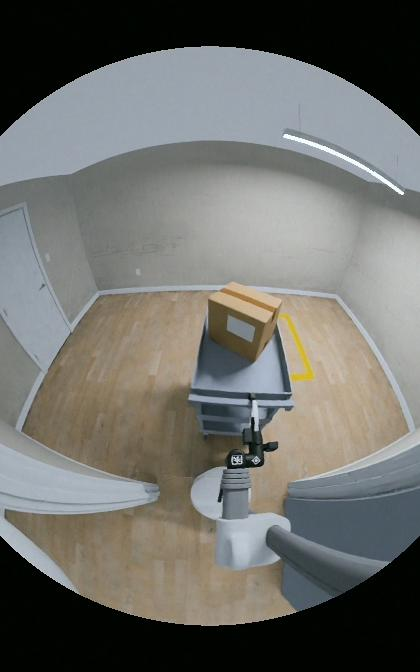

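{"op": "move", "data": {"blocking": false, "r2": {"base":{"strafe_m":0.08,"translate_m":0.22},"pace":"slow","contact_limits":{"translate_m":0.3}}, "cameras": []}}

{"op": "wait", "data": {"seconds": 8, "cameras": []}}

{"op": "move", "data": {"blocking": false, "r2": {"base":{"strafe_m":0.15,"translate_m":0.08},"pace":"slow"}, "cameras": []}}

{"op": "wait", "data": {"seconds": 8, "cameras": ["r2_head_camera"]}}

Scene clock: 1651.20 s.
move: r2 moving
r1: as last shown
r1.base_tilt: forward=-1.5 right=+1.2
r1.lidar_m: 0.49 0.56 3.64 4.79 3.96 1.74 1.33 1.29 1.41 1.09 1.08 0.74
r1.servo_current: wrist_yaw_rad=46(59) wrist_pitch_rad=39(46) wrist_roll_rad=59(59) gripper_m=52(59)
r1.contact_limits: translate_m 0.5
r1.wrist_depth_mm: - - 252 169 236 229 224 / - - 253 169 236 229 224 / - - 253 169 236 229 224 / - - 255 168 237 230 225 / - - 256 168 239 230 226 / - - 186 168 237 232 224 / - - 254 166 157 229 228
r2.base_odometry: x=-2.465 y=-3.862 heading=-2.262
r2.turned_by_wheels: +0.000
r2.turned_by_imu: +0.000
r2.base_tilt: forward=-0.7 right=+0.0
r2.lidar_m: 0.41 0.43 2.45 0.44 0.50 3.27 - 0.69 0.52 0.50 2.49 0.43
r2.base_status: translate_m moving; strafe_m moving
r2.joint_positions: lift_m=+0.687 arm_m=+0.000 wrist_yaw_rad=-0.002 wrist_pitch_rad=+0.006 wrist_roll_rad=+1.570 gripper_m=-0.020
r2.joint_status: not commanded
r2.measured_speeds: translate_m=+0.049 strafe_m=+0.018 rotate_rad=-0.001 lift_m=+0.000 arm_m=+0.000 wrist_yaw_rad=+0.000 wrist_pitch_rad=+0.000 wrist_roll_rad=+0.000
r2.motor_effort: lift_m=+18(18) arm_m=-4(4) wheel_0=+1(7) wheel_1=+7(7) wheel_2=-12(13)
r2.servo_current: wrist_yaw_rad=39(59) wrist_pitch_rad=52(52) wrist_roll_rad=52(59) gripper_m=52(59)
r2.contact_limits: translate_m 0.3
r2.hand_pose: x=+0.4591 y=-0.0879 z=+0.8634 quat_wxyz=(+0.707, +0.707, +0.002, -0.003) (m; r2's base frame)
r2.wrist_depth_mm: - - - 161 220 233 252 / - - - 163 222 1576 - / - - 569 166 226 809 - / - - 462 228 228 831 - / - - 496 170 231 842 - / - - 187 172 181 - - / - - - - 236 - -
pictures: none
No camera images: "cameras" was empty.

Scene clock: 1654.27 s.
earlier move: r2 done
r1.base_odometry: x=-2.501 y=+1.791 heading=+0.316
r1.turned_by_wheels: +0.000
r1.turned_by_imu: +0.000
r1.base_tilt: forward=-1.6 right=+1.3
r1.lidar_m: 0.51 0.55 3.62 4.79 3.95 1.71 1.34 1.29 1.41 1.11 1.08 0.71
r1.base_status: not commanded
r1.joint_positions: lift_m=+0.800 arm_m=+0.100 wrist_yaw_rad=+0.553 wrist_pitch_rad=+0.002 wrist_roll_rad=+0.000 gripper_m=-0.019
r1.joint_status: not commanded
r1.measured_speeds: all 0
r1.motor_effort: lift_m=+24(25) arm_m=-5(5) wheel_0=+8(8) wheel_1=-1(2) wheel_2=+6(6)
r1.servo_current: wrist_yaw_rad=39(72) wrist_pitch_rad=39(52) wrist_roll_rad=52(65) gripper_m=52(65)
r1.contact_limits: translate_m 0.5
r1.hand_pose: x=+0.5623 y=+0.0770 z=+0.9771 quat_wxyz=(+0.962, +0.000, +0.001, +0.273) (m; r1's base frame)
r1.wrist_depth_mm: - - 252 170 236 229 222 / - - 252 169 236 229 224 / - - 252 168 238 230 224 / - - 255 168 238 231 226 / - - 254 168 238 230 225 / - - 186 167 237 232 225 / - - 254 166 157 230 226
r2.base_odometry: x=-2.539 y=-4.070 heading=-2.262
r2.turned_by_wheels: +0.000
r2.turned_by_imu: +0.000
r2.base_tilt: forward=-0.7 right=+0.1
r2.lidar_m: 0.41 0.48 2.33 0.85 0.43 3.65 - 0.85 0.65 0.71 2.57 0.40
r2.base_status: done
r2.joint_positions: lift_m=+0.687 arm_m=+0.000 wrist_yaw_rad=-0.002 wrist_pitch_rad=+0.006 wrist_roll_rad=+1.570 gripper_m=-0.020
r2.joint_status: not commanded
r2.measured_speeds: all 0
r2.motor_effort: lift_m=+18(18) arm_m=-3(4) wheel_0=+2(7) wheel_1=+5(8) wheel_2=-7(13)
r2.servo_current: wrist_yaw_rad=39(65) wrist_pitch_rad=46(52) wrist_roll_rad=52(59) gripper_m=52(65)
r2.contact_limits: translate_m 0.3
r2.hand_pose: x=+0.4591 y=-0.0881 z=+0.8634 quat_wxyz=(+0.707, +0.707, +0.001, -0.003) (m; r2's base frame)
r2.wrist_depth_mm: - - - 142 198 1499 1160 / - - 574 147 206 - - / - 508 469 152 213 - - / - 496 466 159 220 831 - / - - 549 166 229 - - / - - 186 171 181 - - / - - - - - 1661 512
wait: 3.07 of 8 s (r2 has come to rest)
pictures: none
No camera images: "cameras" was empty.

Scene clock: 1654.77 s.
move: r2 moving
r1: as last shown
r1.lidar_m: 0.49 0.54 3.66 4.78 3.96 1.72 1.31 1.30 1.39 1.13 1.08 0.71
r1.motor_effort: lift_m=+24(25) arm_m=-5(5) wheel_0=+7(8) wheel_1=-1(1) wheel_2=+6(6)
r1.servo_current: wrist_yaw_rad=46(72) wrist_pitch_rad=33(46) wrist_roll_rad=39(65) gripper_m=59(59)
r1.contact_limits: translate_m 0.5
r1.wrist_depth_mm: - - 252 170 236 228 223 / - - 254 169 236 229 224 / - - 254 168 237 229 225 / - - 254 168 237 231 225 / - - 257 168 239 229 226 / - - 187 168 237 231 225 / - - 255 166 157 231 227
r2.base_odometry: x=-2.534 y=-4.082 heading=-2.263
r2.turned_by_wheels: -0.001
r2.turned_by_imu: -0.001
r2.base_tilt: forward=-0.7 right=+0.1
r2.lidar_m: 0.40 0.48 2.35 0.92 0.42 3.75 - 0.87 0.64 0.72 2.59 0.41
r2.base_status: translate_m moving; strafe_m moving
r2.joint_positions: lift_m=+0.687 arm_m=+0.000 wrist_yaw_rad=-0.002 wrist_pitch_rad=+0.006 wrist_roll_rad=+1.570 gripper_m=-0.020
r2.joint_status: not commanded
r2.measured_speeds: translate_m=+0.023 strafe_m=+0.042 rotate_rad=+0.002 lift_m=+0.000 arm_m=+0.000 wrist_yaw_rad=+0.000 wrist_pitch_rad=+0.000 wrist_roll_rad=+0.000
r2.motor_effort: lift_m=+18(18) arm_m=-3(4) wheel_0=-11(11) wheel_1=+6(9) wheel_2=-11(12)
r2.servo_current: wrist_yaw_rad=26(59) wrist_pitch_rad=39(52) wrist_roll_rad=65(65) gripper_m=52(59)
r2.hand_pose: x=+0.4591 y=-0.0881 z=+0.8634 quat_wxyz=(+0.707, +0.707, +0.001, -0.003) (m; r2's base frame)
r2.wrist_depth_mm: - - - 142 196 1499 1160 / - - 564 146 204 - - / - 504 469 151 211 - - / - 492 477 158 220 831 - / - - 559 166 229 - - / - - 187 171 180 - - / - - - - - 1708 -
pictures: none
No camera images: "cameras" was empty.

Scene clock: 1657.23 s.
earlier move: r2 done
r1.base_odometry: x=-2.501 y=+1.791 heading=+0.316
r1.turned_by_wheels: +0.000
r1.turned_by_imu: +0.000
r1.base_tilt: forward=-1.5 right=+1.2
r1.lidar_m: 0.47 0.57 3.62 4.75 3.97 1.74 1.34 1.30 1.41 1.11 1.08 0.71
r1.base_status: not commanded
r1.joint_positions: lift_m=+0.800 arm_m=+0.100 wrist_yaw_rad=+0.553 wrist_pitch_rad=+0.002 wrist_roll_rad=+0.000 gripper_m=-0.019
r1.joint_status: not commanded
r1.measured_speeds: all 0
r1.motor_effort: lift_m=+24(25) arm_m=-5(5) wheel_0=+7(8) wheel_1=-1(1) wheel_2=+6(6)
r1.servo_current: wrist_yaw_rad=39(72) wrist_pitch_rad=39(52) wrist_roll_rad=46(65) gripper_m=52(59)
r1.contact_limits: translate_m 0.5
r1.hand_pose: x=+0.5623 y=+0.0770 z=+0.9771 quat_wxyz=(+0.962, +0.000, +0.001, +0.273) (m; r1's base frame)
r1.wrist_depth_mm: - - 252 170 236 229 222 / - - 252 169 236 229 224 / - - 252 168 237 229 224 / - - 255 168 238 231 225 / - - 254 167 239 229 227 / - - 186 168 236 232 225 / - - 254 167 157 230 228
r2.base_odometry: x=-2.475 y=-4.227 heading=-2.263
r2.turned_by_wheels: +0.000
r2.turned_by_imu: +0.000
r2.base_tilt: forward=-0.6 right=+0.1
r2.lidar_m: 0.43 0.54 2.20 1.25 0.39 0.36 - 1.05 0.82 1.03 2.70 0.38
r2.base_status: done
r2.joint_positions: lift_m=+0.687 arm_m=+0.000 wrist_yaw_rad=-0.002 wrist_pitch_rad=+0.006 wrist_roll_rad=+1.570 gripper_m=-0.020
r2.joint_status: not commanded
r2.measured_speeds: all 0
r2.motor_effort: lift_m=+18(18) arm_m=-4(4) wheel_0=-7(12) wheel_1=+4(9) wheel_2=-5(12)
r2.servo_current: wrist_yaw_rad=39(59) wrist_pitch_rad=52(59) wrist_roll_rad=46(65) gripper_m=52(65)
r2.hand_pose: x=+0.4591 y=-0.0881 z=+0.8634 quat_wxyz=(+0.707, +0.707, +0.001, -0.003) (m; r2's base frame)
r2.wrist_depth_mm: - - 488 112 167 - - / - 442 430 121 179 - - / - 452 439 129 193 - - / - - 549 139 206 - - / - - - 151 224 - - / - - 187 171 180 1618 517 / - - - - - 1708 469
wait: 2.47 of 8 s (r2 has come to rest)
pictures: r2_head_camera
Images, in order (width x height): r2_head_camera 420x560.

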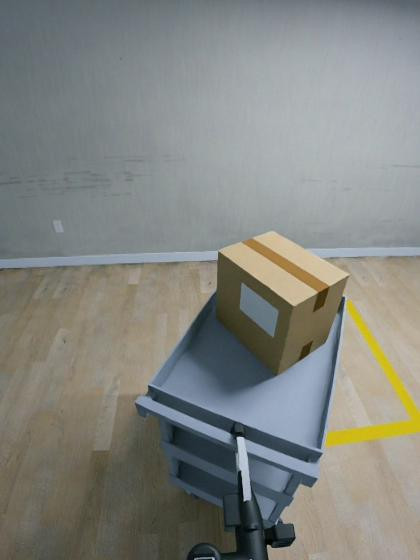

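{"op": "move", "data": {"blocking": false, "r2": {"base":{"strafe_m":-0.16,"translate_m":0.4},"pace":"slow"}, "cameras": []}}

{"op": "wait", "data": {"seconds": 8, "cameras": ["r2_head_camera","r2_head_right_camera"]}}

Scene clock: 1664.83 s.
move: r2 moving
r1: as last shown
r1.base_tilt: forward=-1.6 right=+1.2
r1.lidar_m: 0.50 0.56 3.62 4.77 3.93 1.72 1.34 1.30 1.39 1.11 1.08 0.73
r1.motor_effort: lift_m=+24(25) arm_m=-5(5) wheel_0=+7(7) wheel_1=-1(1) wheel_2=+6(6)
r1.servo_current: wrist_yaw_rad=39(72) wrist_pitch_rad=46(46) wrist_roll_rad=52(65) gripper_m=59(59)
r1.contact_limits: translate_m 0.5
r1.wrist_depth_mm: - - 252 170 236 229 222 / - - 253 169 236 229 224 / - - 254 169 238 230 224 / - - 255 168 237 231 225 / - - 255 168 239 230 225 / - - 187 167 238 231 225 / - - 254 166 157 230 226
r2.base_odometry: x=-2.486 y=-4.233 heading=-2.262
r2.turned_by_wheels: +0.001
r2.turned_by_imu: +0.001
r2.base_tilt: forward=-0.7 right=+0.0
r2.lidar_m: 0.43 0.53 2.21 1.26 0.41 0.39 - 1.03 0.83 1.09 2.69 0.35
r2.base_status: translate_m moving; strafe_m moving
r2.joint_positions: lift_m=+0.687 arm_m=+0.000 wrist_yaw_rad=-0.002 wrist_pitch_rad=+0.006 wrist_roll_rad=+1.570 gripper_m=-0.020
r2.joint_status: not commanded
r2.measured_speeds: translate_m=+0.050 strafe_m=-0.021 rotate_rad=+0.002 lift_m=+0.000 arm_m=+0.000 wrist_yaw_rad=+0.016 wrist_pitch_rad=+0.000 wrist_roll_rad=+0.000
r2.motor_effort: lift_m=+18(18) arm_m=-4(4) wheel_0=+8(8) wheel_1=+7(8) wheel_2=-12(12)
r2.servo_current: wrist_yaw_rad=52(52) wrist_pitch_rad=46(52) wrist_roll_rad=59(59) gripper_m=52(59)
r2.hand_pose: x=+0.4591 y=-0.0879 z=+0.8634 quat_wxyz=(+0.707, +0.707, +0.002, -0.003) (m; r2's base frame)
r2.wrist_depth_mm: - 488 469 106 163 - - / - 433 421 117 175 - - / - 455 445 124 189 - - / - - 559 135 204 - - / - - - 147 224 - - / - - 187 166 180 1576 512 / - - - - - 1708 462
pictures: none
No camera images: "cameras" was empty.

Scene clock: 1669.87 s.
earlier move: r2 done
r1.base_odometry: x=-2.501 y=+1.791 heading=+0.316
r1.turned_by_wheels: +0.000
r1.turned_by_imu: +0.000
r1.base_tilt: forward=-1.6 right=+1.3
r1.lidar_m: 0.49 0.54 3.64 4.78 3.94 1.71 1.33 1.31 1.41 1.10 1.07 0.73
r1.base_status: not commanded
r1.joint_positions: lift_m=+0.800 arm_m=+0.100 wrist_yaw_rad=+0.553 wrist_pitch_rad=+0.002 wrist_roll_rad=+0.000 gripper_m=-0.019
r1.joint_status: not commanded
r1.measured_speeds: all 0
r1.motor_effort: lift_m=+24(25) arm_m=-5(5) wheel_0=+7(8) wheel_1=-1(2) wheel_2=+6(6)
r1.servo_current: wrist_yaw_rad=33(72) wrist_pitch_rad=46(52) wrist_roll_rad=39(72) gripper_m=59(65)
r1.contact_limits: translate_m 0.5
r1.hand_pose: x=+0.5623 y=+0.0770 z=+0.9771 quat_wxyz=(+0.962, +0.000, +0.001, +0.273) (m; r1's base frame)
r1.wrist_depth_mm: - - 252 169 235 229 224 / - - 253 169 236 228 224 / - - 254 169 238 229 225 / - - 255 168 237 230 225 / - - 257 167 238 230 226 / - - 186 168 237 232 225 / - - 254 166 157 230 228
r2.base_odometry: x=-2.853 y=-4.433 heading=-2.262
r2.turned_by_wheels: +0.000
r2.turned_by_imu: +0.002
r2.base_tilt: forward=-0.7 right=+0.0
r2.lidar_m: 0.41 0.45 2.40 2.28 0.97 0.79 - 0.88 0.93 2.45 2.57 0.39
r2.base_status: done
r2.joint_positions: lift_m=+0.687 arm_m=+0.000 wrist_yaw_rad=+0.002 wrist_pitch_rad=+0.006 wrist_roll_rad=+1.570 gripper_m=-0.020
r2.joint_status: not commanded
r2.measured_speeds: all 0
r2.motor_effort: lift_m=+18(18) arm_m=-3(4) wheel_0=+6(14) wheel_1=+5(8) wheel_2=-4(13)
r2.servo_current: wrist_yaw_rad=46(65) wrist_pitch_rad=52(52) wrist_roll_rad=39(65) gripper_m=46(59)
r2.hand_pose: x=+0.4594 y=-0.0870 z=+0.8634 quat_wxyz=(+0.707, +0.707, +0.003, -0.002) (m; r2's base frame)
r2.wrist_depth_mm: - - - 135 190 1430 - / - 517 539 141 199 - - / - 449 449 148 208 - - / - 473 480 154 217 - - / - - 569 163 227 - - / - - 185 170 180 - - / - - - - - 1576 496
wait: 5.03 of 8 s (r2 has come to rest)
pictures: r2_head_camera, r2_head_right_camera
Images, in order (width x height): r2_head_camera 420x560, r2_head_right_camera 420x672.

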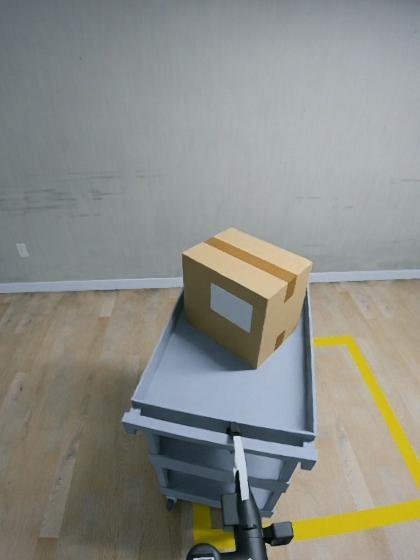

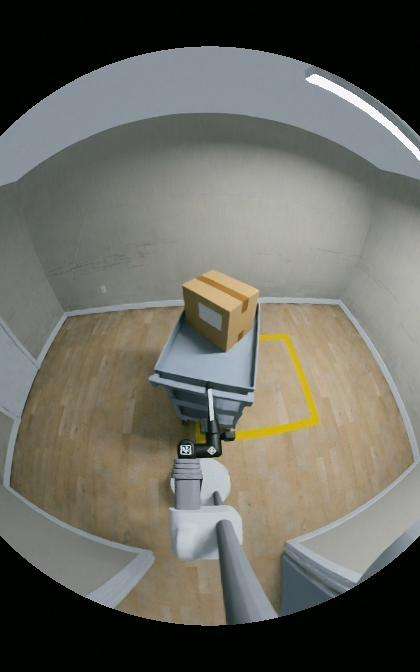

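{"op": "move", "data": {"blocking": false, "r2": {"base":{"strafe_m":0.3},"pace":"slow"}, "cameras": []}}

{"op": "wait", "data": {"seconds": 8, "cameras": ["r2_head_camera","r2_head_right_camera"]}}

Scene clock: 1678.07 s.
move: r2 moving
r1: as last shown
r1.base_tilt: forward=-1.6 right=+1.2
r1.lidar_m: 0.47 0.57 3.63 4.78 3.96 1.75 1.34 1.28 1.40 1.12 1.07 0.72
r1.motor_effort: lift_m=+24(25) arm_m=-5(5) wheel_0=+7(8) wheel_1=-1(1) wheel_2=+6(6)
r1.servo_current: wrist_yaw_rad=39(65) wrist_pitch_rad=39(46) wrist_roll_rad=46(59) gripper_m=52(65)
r1.contact_limits: translate_m 0.5
r1.wrist_depth_mm: - - 252 169 236 229 223 / - - 252 169 237 229 224 / - - 253 168 238 230 224 / - - 255 168 239 230 224 / - - 255 167 237 231 225 / - - 186 167 237 232 226 / - - 255 166 157 231 227
r2.base_odometry: x=-2.842 y=-4.442 heading=-2.263
r2.turned_by_wheels: +0.000
r2.turned_by_imu: +0.000
r2.base_tilt: forward=-0.7 right=+0.1
r2.lidar_m: 0.39 0.49 2.32 2.26 0.97 0.79 - 0.89 0.93 2.46 2.56 0.43
r2.base_status: strafe_m moving
r2.joint_positions: lift_m=+0.687 arm_m=+0.000 wrist_yaw_rad=+0.000 wrist_pitch_rad=+0.006 wrist_roll_rad=+1.570 gripper_m=-0.020
r2.joint_status: not commanded
r2.measured_speeds: translate_m=+0.001 strafe_m=+0.056 rotate_rad=-0.003 lift_m=+0.000 arm_m=+0.000 wrist_yaw_rad=-0.028 wrist_pitch_rad=+0.000 wrist_roll_rad=+0.000
r2.motor_effort: lift_m=+18(18) arm_m=-4(4) wheel_0=-13(13) wheel_1=+6(9) wheel_2=-2(3)
r2.servo_current: wrist_yaw_rad=59(59) wrist_pitch_rad=52(52) wrist_roll_rad=46(59) gripper_m=52(65)
r2.hand_pose: x=+0.4593 y=-0.0874 z=+0.8634 quat_wxyz=(+0.707, +0.707, +0.002, -0.002) (m; r2's base frame)
r2.wrist_depth_mm: - - - 138 193 1430 - / - - 549 144 202 - - / - 455 455 149 208 - - / - 477 477 156 220 809 - / - - 569 165 229 - - / - - 185 172 180 - - / - 123 - - - 1708 504
pictures: none
No camera images: "cameras" was empty.

Scene clock: 1681.70 s.
earlier move: r2 done
r1.base_odometry: x=-2.501 y=+1.791 heading=+0.316
r1.turned_by_wheels: +0.000
r1.turned_by_imu: +0.000
r1.base_tilt: forward=-1.6 right=+1.3
r1.lidar_m: 0.49 0.55 3.63 4.79 3.93 1.74 1.34 1.29 1.40 1.12 1.08 0.73
r1.base_status: not commanded
r1.joint_positions: lift_m=+0.800 arm_m=+0.100 wrist_yaw_rad=+0.553 wrist_pitch_rad=+0.002 wrist_roll_rad=+0.000 gripper_m=-0.019
r1.joint_status: not commanded
r1.measured_speeds: all 0
r1.motor_effort: lift_m=+24(25) arm_m=-5(5) wheel_0=+7(8) wheel_1=-1(1) wheel_2=+6(6)
r1.servo_current: wrist_yaw_rad=46(65) wrist_pitch_rad=39(52) wrist_roll_rad=39(72) gripper_m=59(65)
r1.contact_limits: translate_m 0.5
r1.hand_pose: x=+0.5623 y=+0.0770 z=+0.9771 quat_wxyz=(+0.962, +0.000, +0.001, +0.273) (m; r1's base frame)
r1.wrist_depth_mm: - - 252 170 236 228 223 / - - 253 169 236 229 223 / - - 253 168 237 229 224 / - - 254 168 237 231 224 / - - 255 168 238 231 225 / - - 186 168 236 232 225 / - - 254 166 157 230 228
r2.base_odometry: x=-2.622 y=-4.624 heading=-2.263
r2.turned_by_wheels: +0.000
r2.turned_by_imu: +0.000
r2.base_tilt: forward=-0.6 right=+0.0
r2.lidar_m: 0.44 2.19 2.08 1.94 0.99 0.71 0.68 1.24 1.12 2.48 2.87 0.32
r2.base_status: done
r2.joint_positions: lift_m=+0.687 arm_m=+0.000 wrist_yaw_rad=-0.003 wrist_pitch_rad=+0.006 wrist_roll_rad=+1.570 gripper_m=-0.020
r2.joint_status: not commanded
r2.measured_speeds: all 0
r2.motor_effort: lift_m=+18(18) arm_m=-3(4) wheel_0=-7(15) wheel_1=+2(9) wheel_2=+0(3)
r2.servo_current: wrist_yaw_rad=39(59) wrist_pitch_rad=46(52) wrist_roll_rad=52(59) gripper_m=52(65)
r2.hand_pose: x=+0.4590 y=-0.0882 z=+0.8634 quat_wxyz=(+0.707, +0.707, +0.001, -0.003) (m; r2's base frame)
r2.wrist_depth_mm: - 377 375 - 138 - - / - 389 404 - 155 - - / - 488 525 - 171 - - / - - - 111 193 - - / - - - 128 221 1708 - / - - 181 151 179 1576 484 / - 124 - - - 394 436
wait: 3.63 of 8 s (r2 has come to rest)
pictures: r2_head_camera, r2_head_right_camera
Images, in order (width x height): r2_head_camera 420x560, r2_head_right_camera 420x672.

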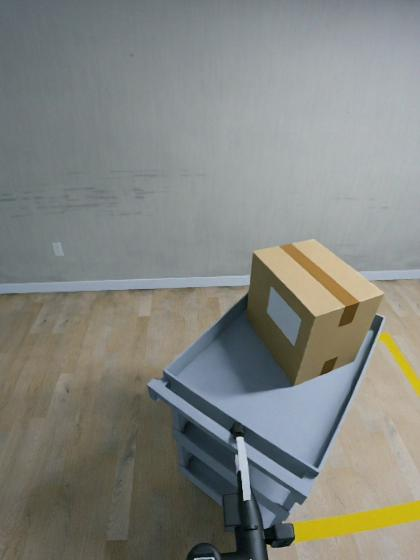

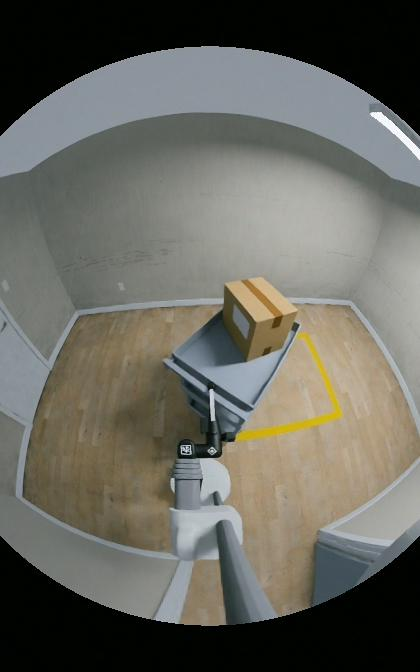

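{"op": "move", "data": {"blocking": false, "r2": {"base":{"strafe_m":-0.28,"translate_m":0.3},"pace":"slow"}, "cameras": []}}

{"op": "wait", "data": {"seconds": 8, "cameras": ["r2_head_camera","r2_head_right_camera"]}}

Scene clock: 1686.30 s.
move: r2 moving
r1: as last shown
r1.lidar_m: 0.49 0.57 3.65 4.76 3.93 1.74 1.34 1.29 1.38 1.11 1.07 0.72
r1.motor_effort: lift_m=+24(24) arm_m=-5(5) wheel_0=+7(8) wheel_1=-1(1) wheel_2=+6(6)
r1.servo_current: wrist_yaw_rad=52(59) wrist_pitch_rad=39(46) wrist_roll_rad=52(65) gripper_m=59(59)
r1.contact_limits: translate_m 0.5
r1.wrist_depth_mm: - - 251 170 236 228 223 / - - 253 169 237 229 223 / - - 253 169 238 231 224 / - - 255 168 238 231 225 / - - 255 168 238 230 226 / - - 186 168 237 232 225 / - - 254 166 157 230 228
r2.base_odometry: x=-2.634 y=-4.626 heading=-2.263
r2.turned_by_wheels: -0.001
r2.turned_by_imu: +0.000
r2.base_tilt: forward=-0.7 right=+0.1
r2.lidar_m: 0.45 2.16 2.07 1.99 1.02 0.70 0.71 1.23 1.12 2.52 2.86 0.34
r2.base_status: translate_m moving; strafe_m moving
r2.joint_positions: lift_m=+0.687 arm_m=+0.000 wrist_yaw_rad=-0.003 wrist_pitch_rad=+0.006 wrist_roll_rad=+1.570 gripper_m=-0.020
r2.joint_status: not commanded
r2.measured_speeds: translate_m=+0.037 strafe_m=-0.036 rotate_rad=-0.001 lift_m=+0.000 arm_m=+0.000 wrist_yaw_rad=+0.004 wrist_pitch_rad=+0.000 wrist_roll_rad=+0.000
r2.motor_effort: lift_m=+17(18) arm_m=-3(4) wheel_0=+9(13) wheel_1=-5(6) wheel_2=-12(12)
r2.servo_current: wrist_yaw_rad=39(59) wrist_pitch_rad=46(52) wrist_roll_rad=39(59) gripper_m=59(65)
r2.hand_pose: x=+0.4590 y=-0.0882 z=+0.8634 quat_wxyz=(+0.707, +0.707, +0.001, -0.003) (m; r2's base frame)
r2.wrist_depth_mm: - 370 373 - 135 - - / - 392 399 - 149 - - / - 488 525 - 167 - - / - - 647 106 190 - - / - - - 125 213 1708 - / - - 182 148 178 1576 480 / - - - - - 394 433
pictures: none
No camera images: "cameras" was empty.

Scene clock: 1691.13 s.
earlier move: r2 done
r1.base_odometry: x=-2.501 y=+1.791 heading=+0.316
r1.turned_by_wheels: +0.000
r1.turned_by_imu: +0.000
r1.base_tilt: forward=-1.6 right=+1.3
r1.lidar_m: 0.49 0.55 3.64 4.77 3.95 1.73 1.32 1.29 1.38 1.13 1.07 0.72
r1.base_status: not commanded
r1.joint_positions: lift_m=+0.800 arm_m=+0.100 wrist_yaw_rad=+0.553 wrist_pitch_rad=+0.002 wrist_roll_rad=+0.000 gripper_m=-0.019
r1.joint_status: not commanded
r1.measured_speeds: all 0
r1.motor_effort: lift_m=+25(25) arm_m=-5(5) wheel_0=+7(8) wheel_1=-1(1) wheel_2=+6(6)
r1.servo_current: wrist_yaw_rad=52(78) wrist_pitch_rad=39(59) wrist_roll_rad=59(78) gripper_m=52(65)
r1.contact_limits: translate_m 0.5
r1.hand_pose: x=+0.5623 y=+0.0770 z=+0.9771 quat_wxyz=(+0.962, +0.000, +0.001, +0.273) (m; r1's base frame)
r1.wrist_depth_mm: - - 251 170 236 229 223 / - - 252 169 236 229 224 / - - 254 169 238 229 224 / - - 255 169 238 230 225 / - - 256 168 240 230 227 / - - 186 168 236 232 226 / - - 254 166 157 230 228
r2.base_odometry: x=-3.029 y=-4.677 heading=-2.263
r2.turned_by_wheels: +0.000
r2.turned_by_imu: +0.003
r2.base_tilt: forward=-0.7 right=+0.1
r2.lidar_m: 0.42 0.49 2.35 2.24 1.42 1.07 - 1.13 1.39 2.48 2.53 0.42
r2.base_status: done
r2.joint_positions: lift_m=+0.687 arm_m=+0.000 wrist_yaw_rad=+0.003 wrist_pitch_rad=+0.006 wrist_roll_rad=+1.570 gripper_m=-0.020
r2.joint_status: not commanded
r2.measured_speeds: all 0
r2.motor_effort: lift_m=+18(18) arm_m=-3(4) wheel_0=+5(17) wheel_1=-6(7) wheel_2=-4(12)
r2.servo_current: wrist_yaw_rad=46(59) wrist_pitch_rad=46(52) wrist_roll_rad=46(65) gripper_m=52(65)
r2.hand_pose: x=+0.4595 y=-0.0866 z=+0.8634 quat_wxyz=(+0.707, +0.707, +0.003, -0.001) (m; r2's base frame)
r2.wrist_depth_mm: - - - 132 188 1430 - / - 508 525 139 197 741 - / - 449 445 145 208 - - / - 480 477 154 216 - - / - - 574 163 227 - - / - - 181 170 179 - - / - - - - - 1537 496
wait: 4.83 of 8 s (r2 has come to rest)
pictures: r2_head_camera, r2_head_right_camera
Images, in order (width x height): r2_head_camera 420x560, r2_head_right_camera 420x672.

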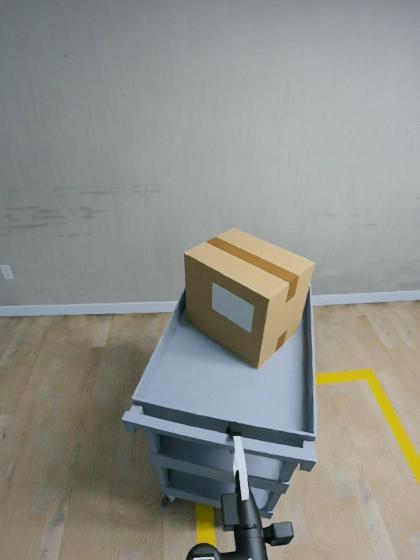

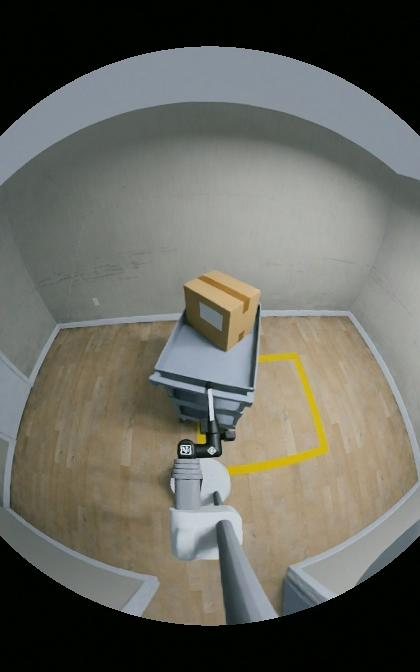

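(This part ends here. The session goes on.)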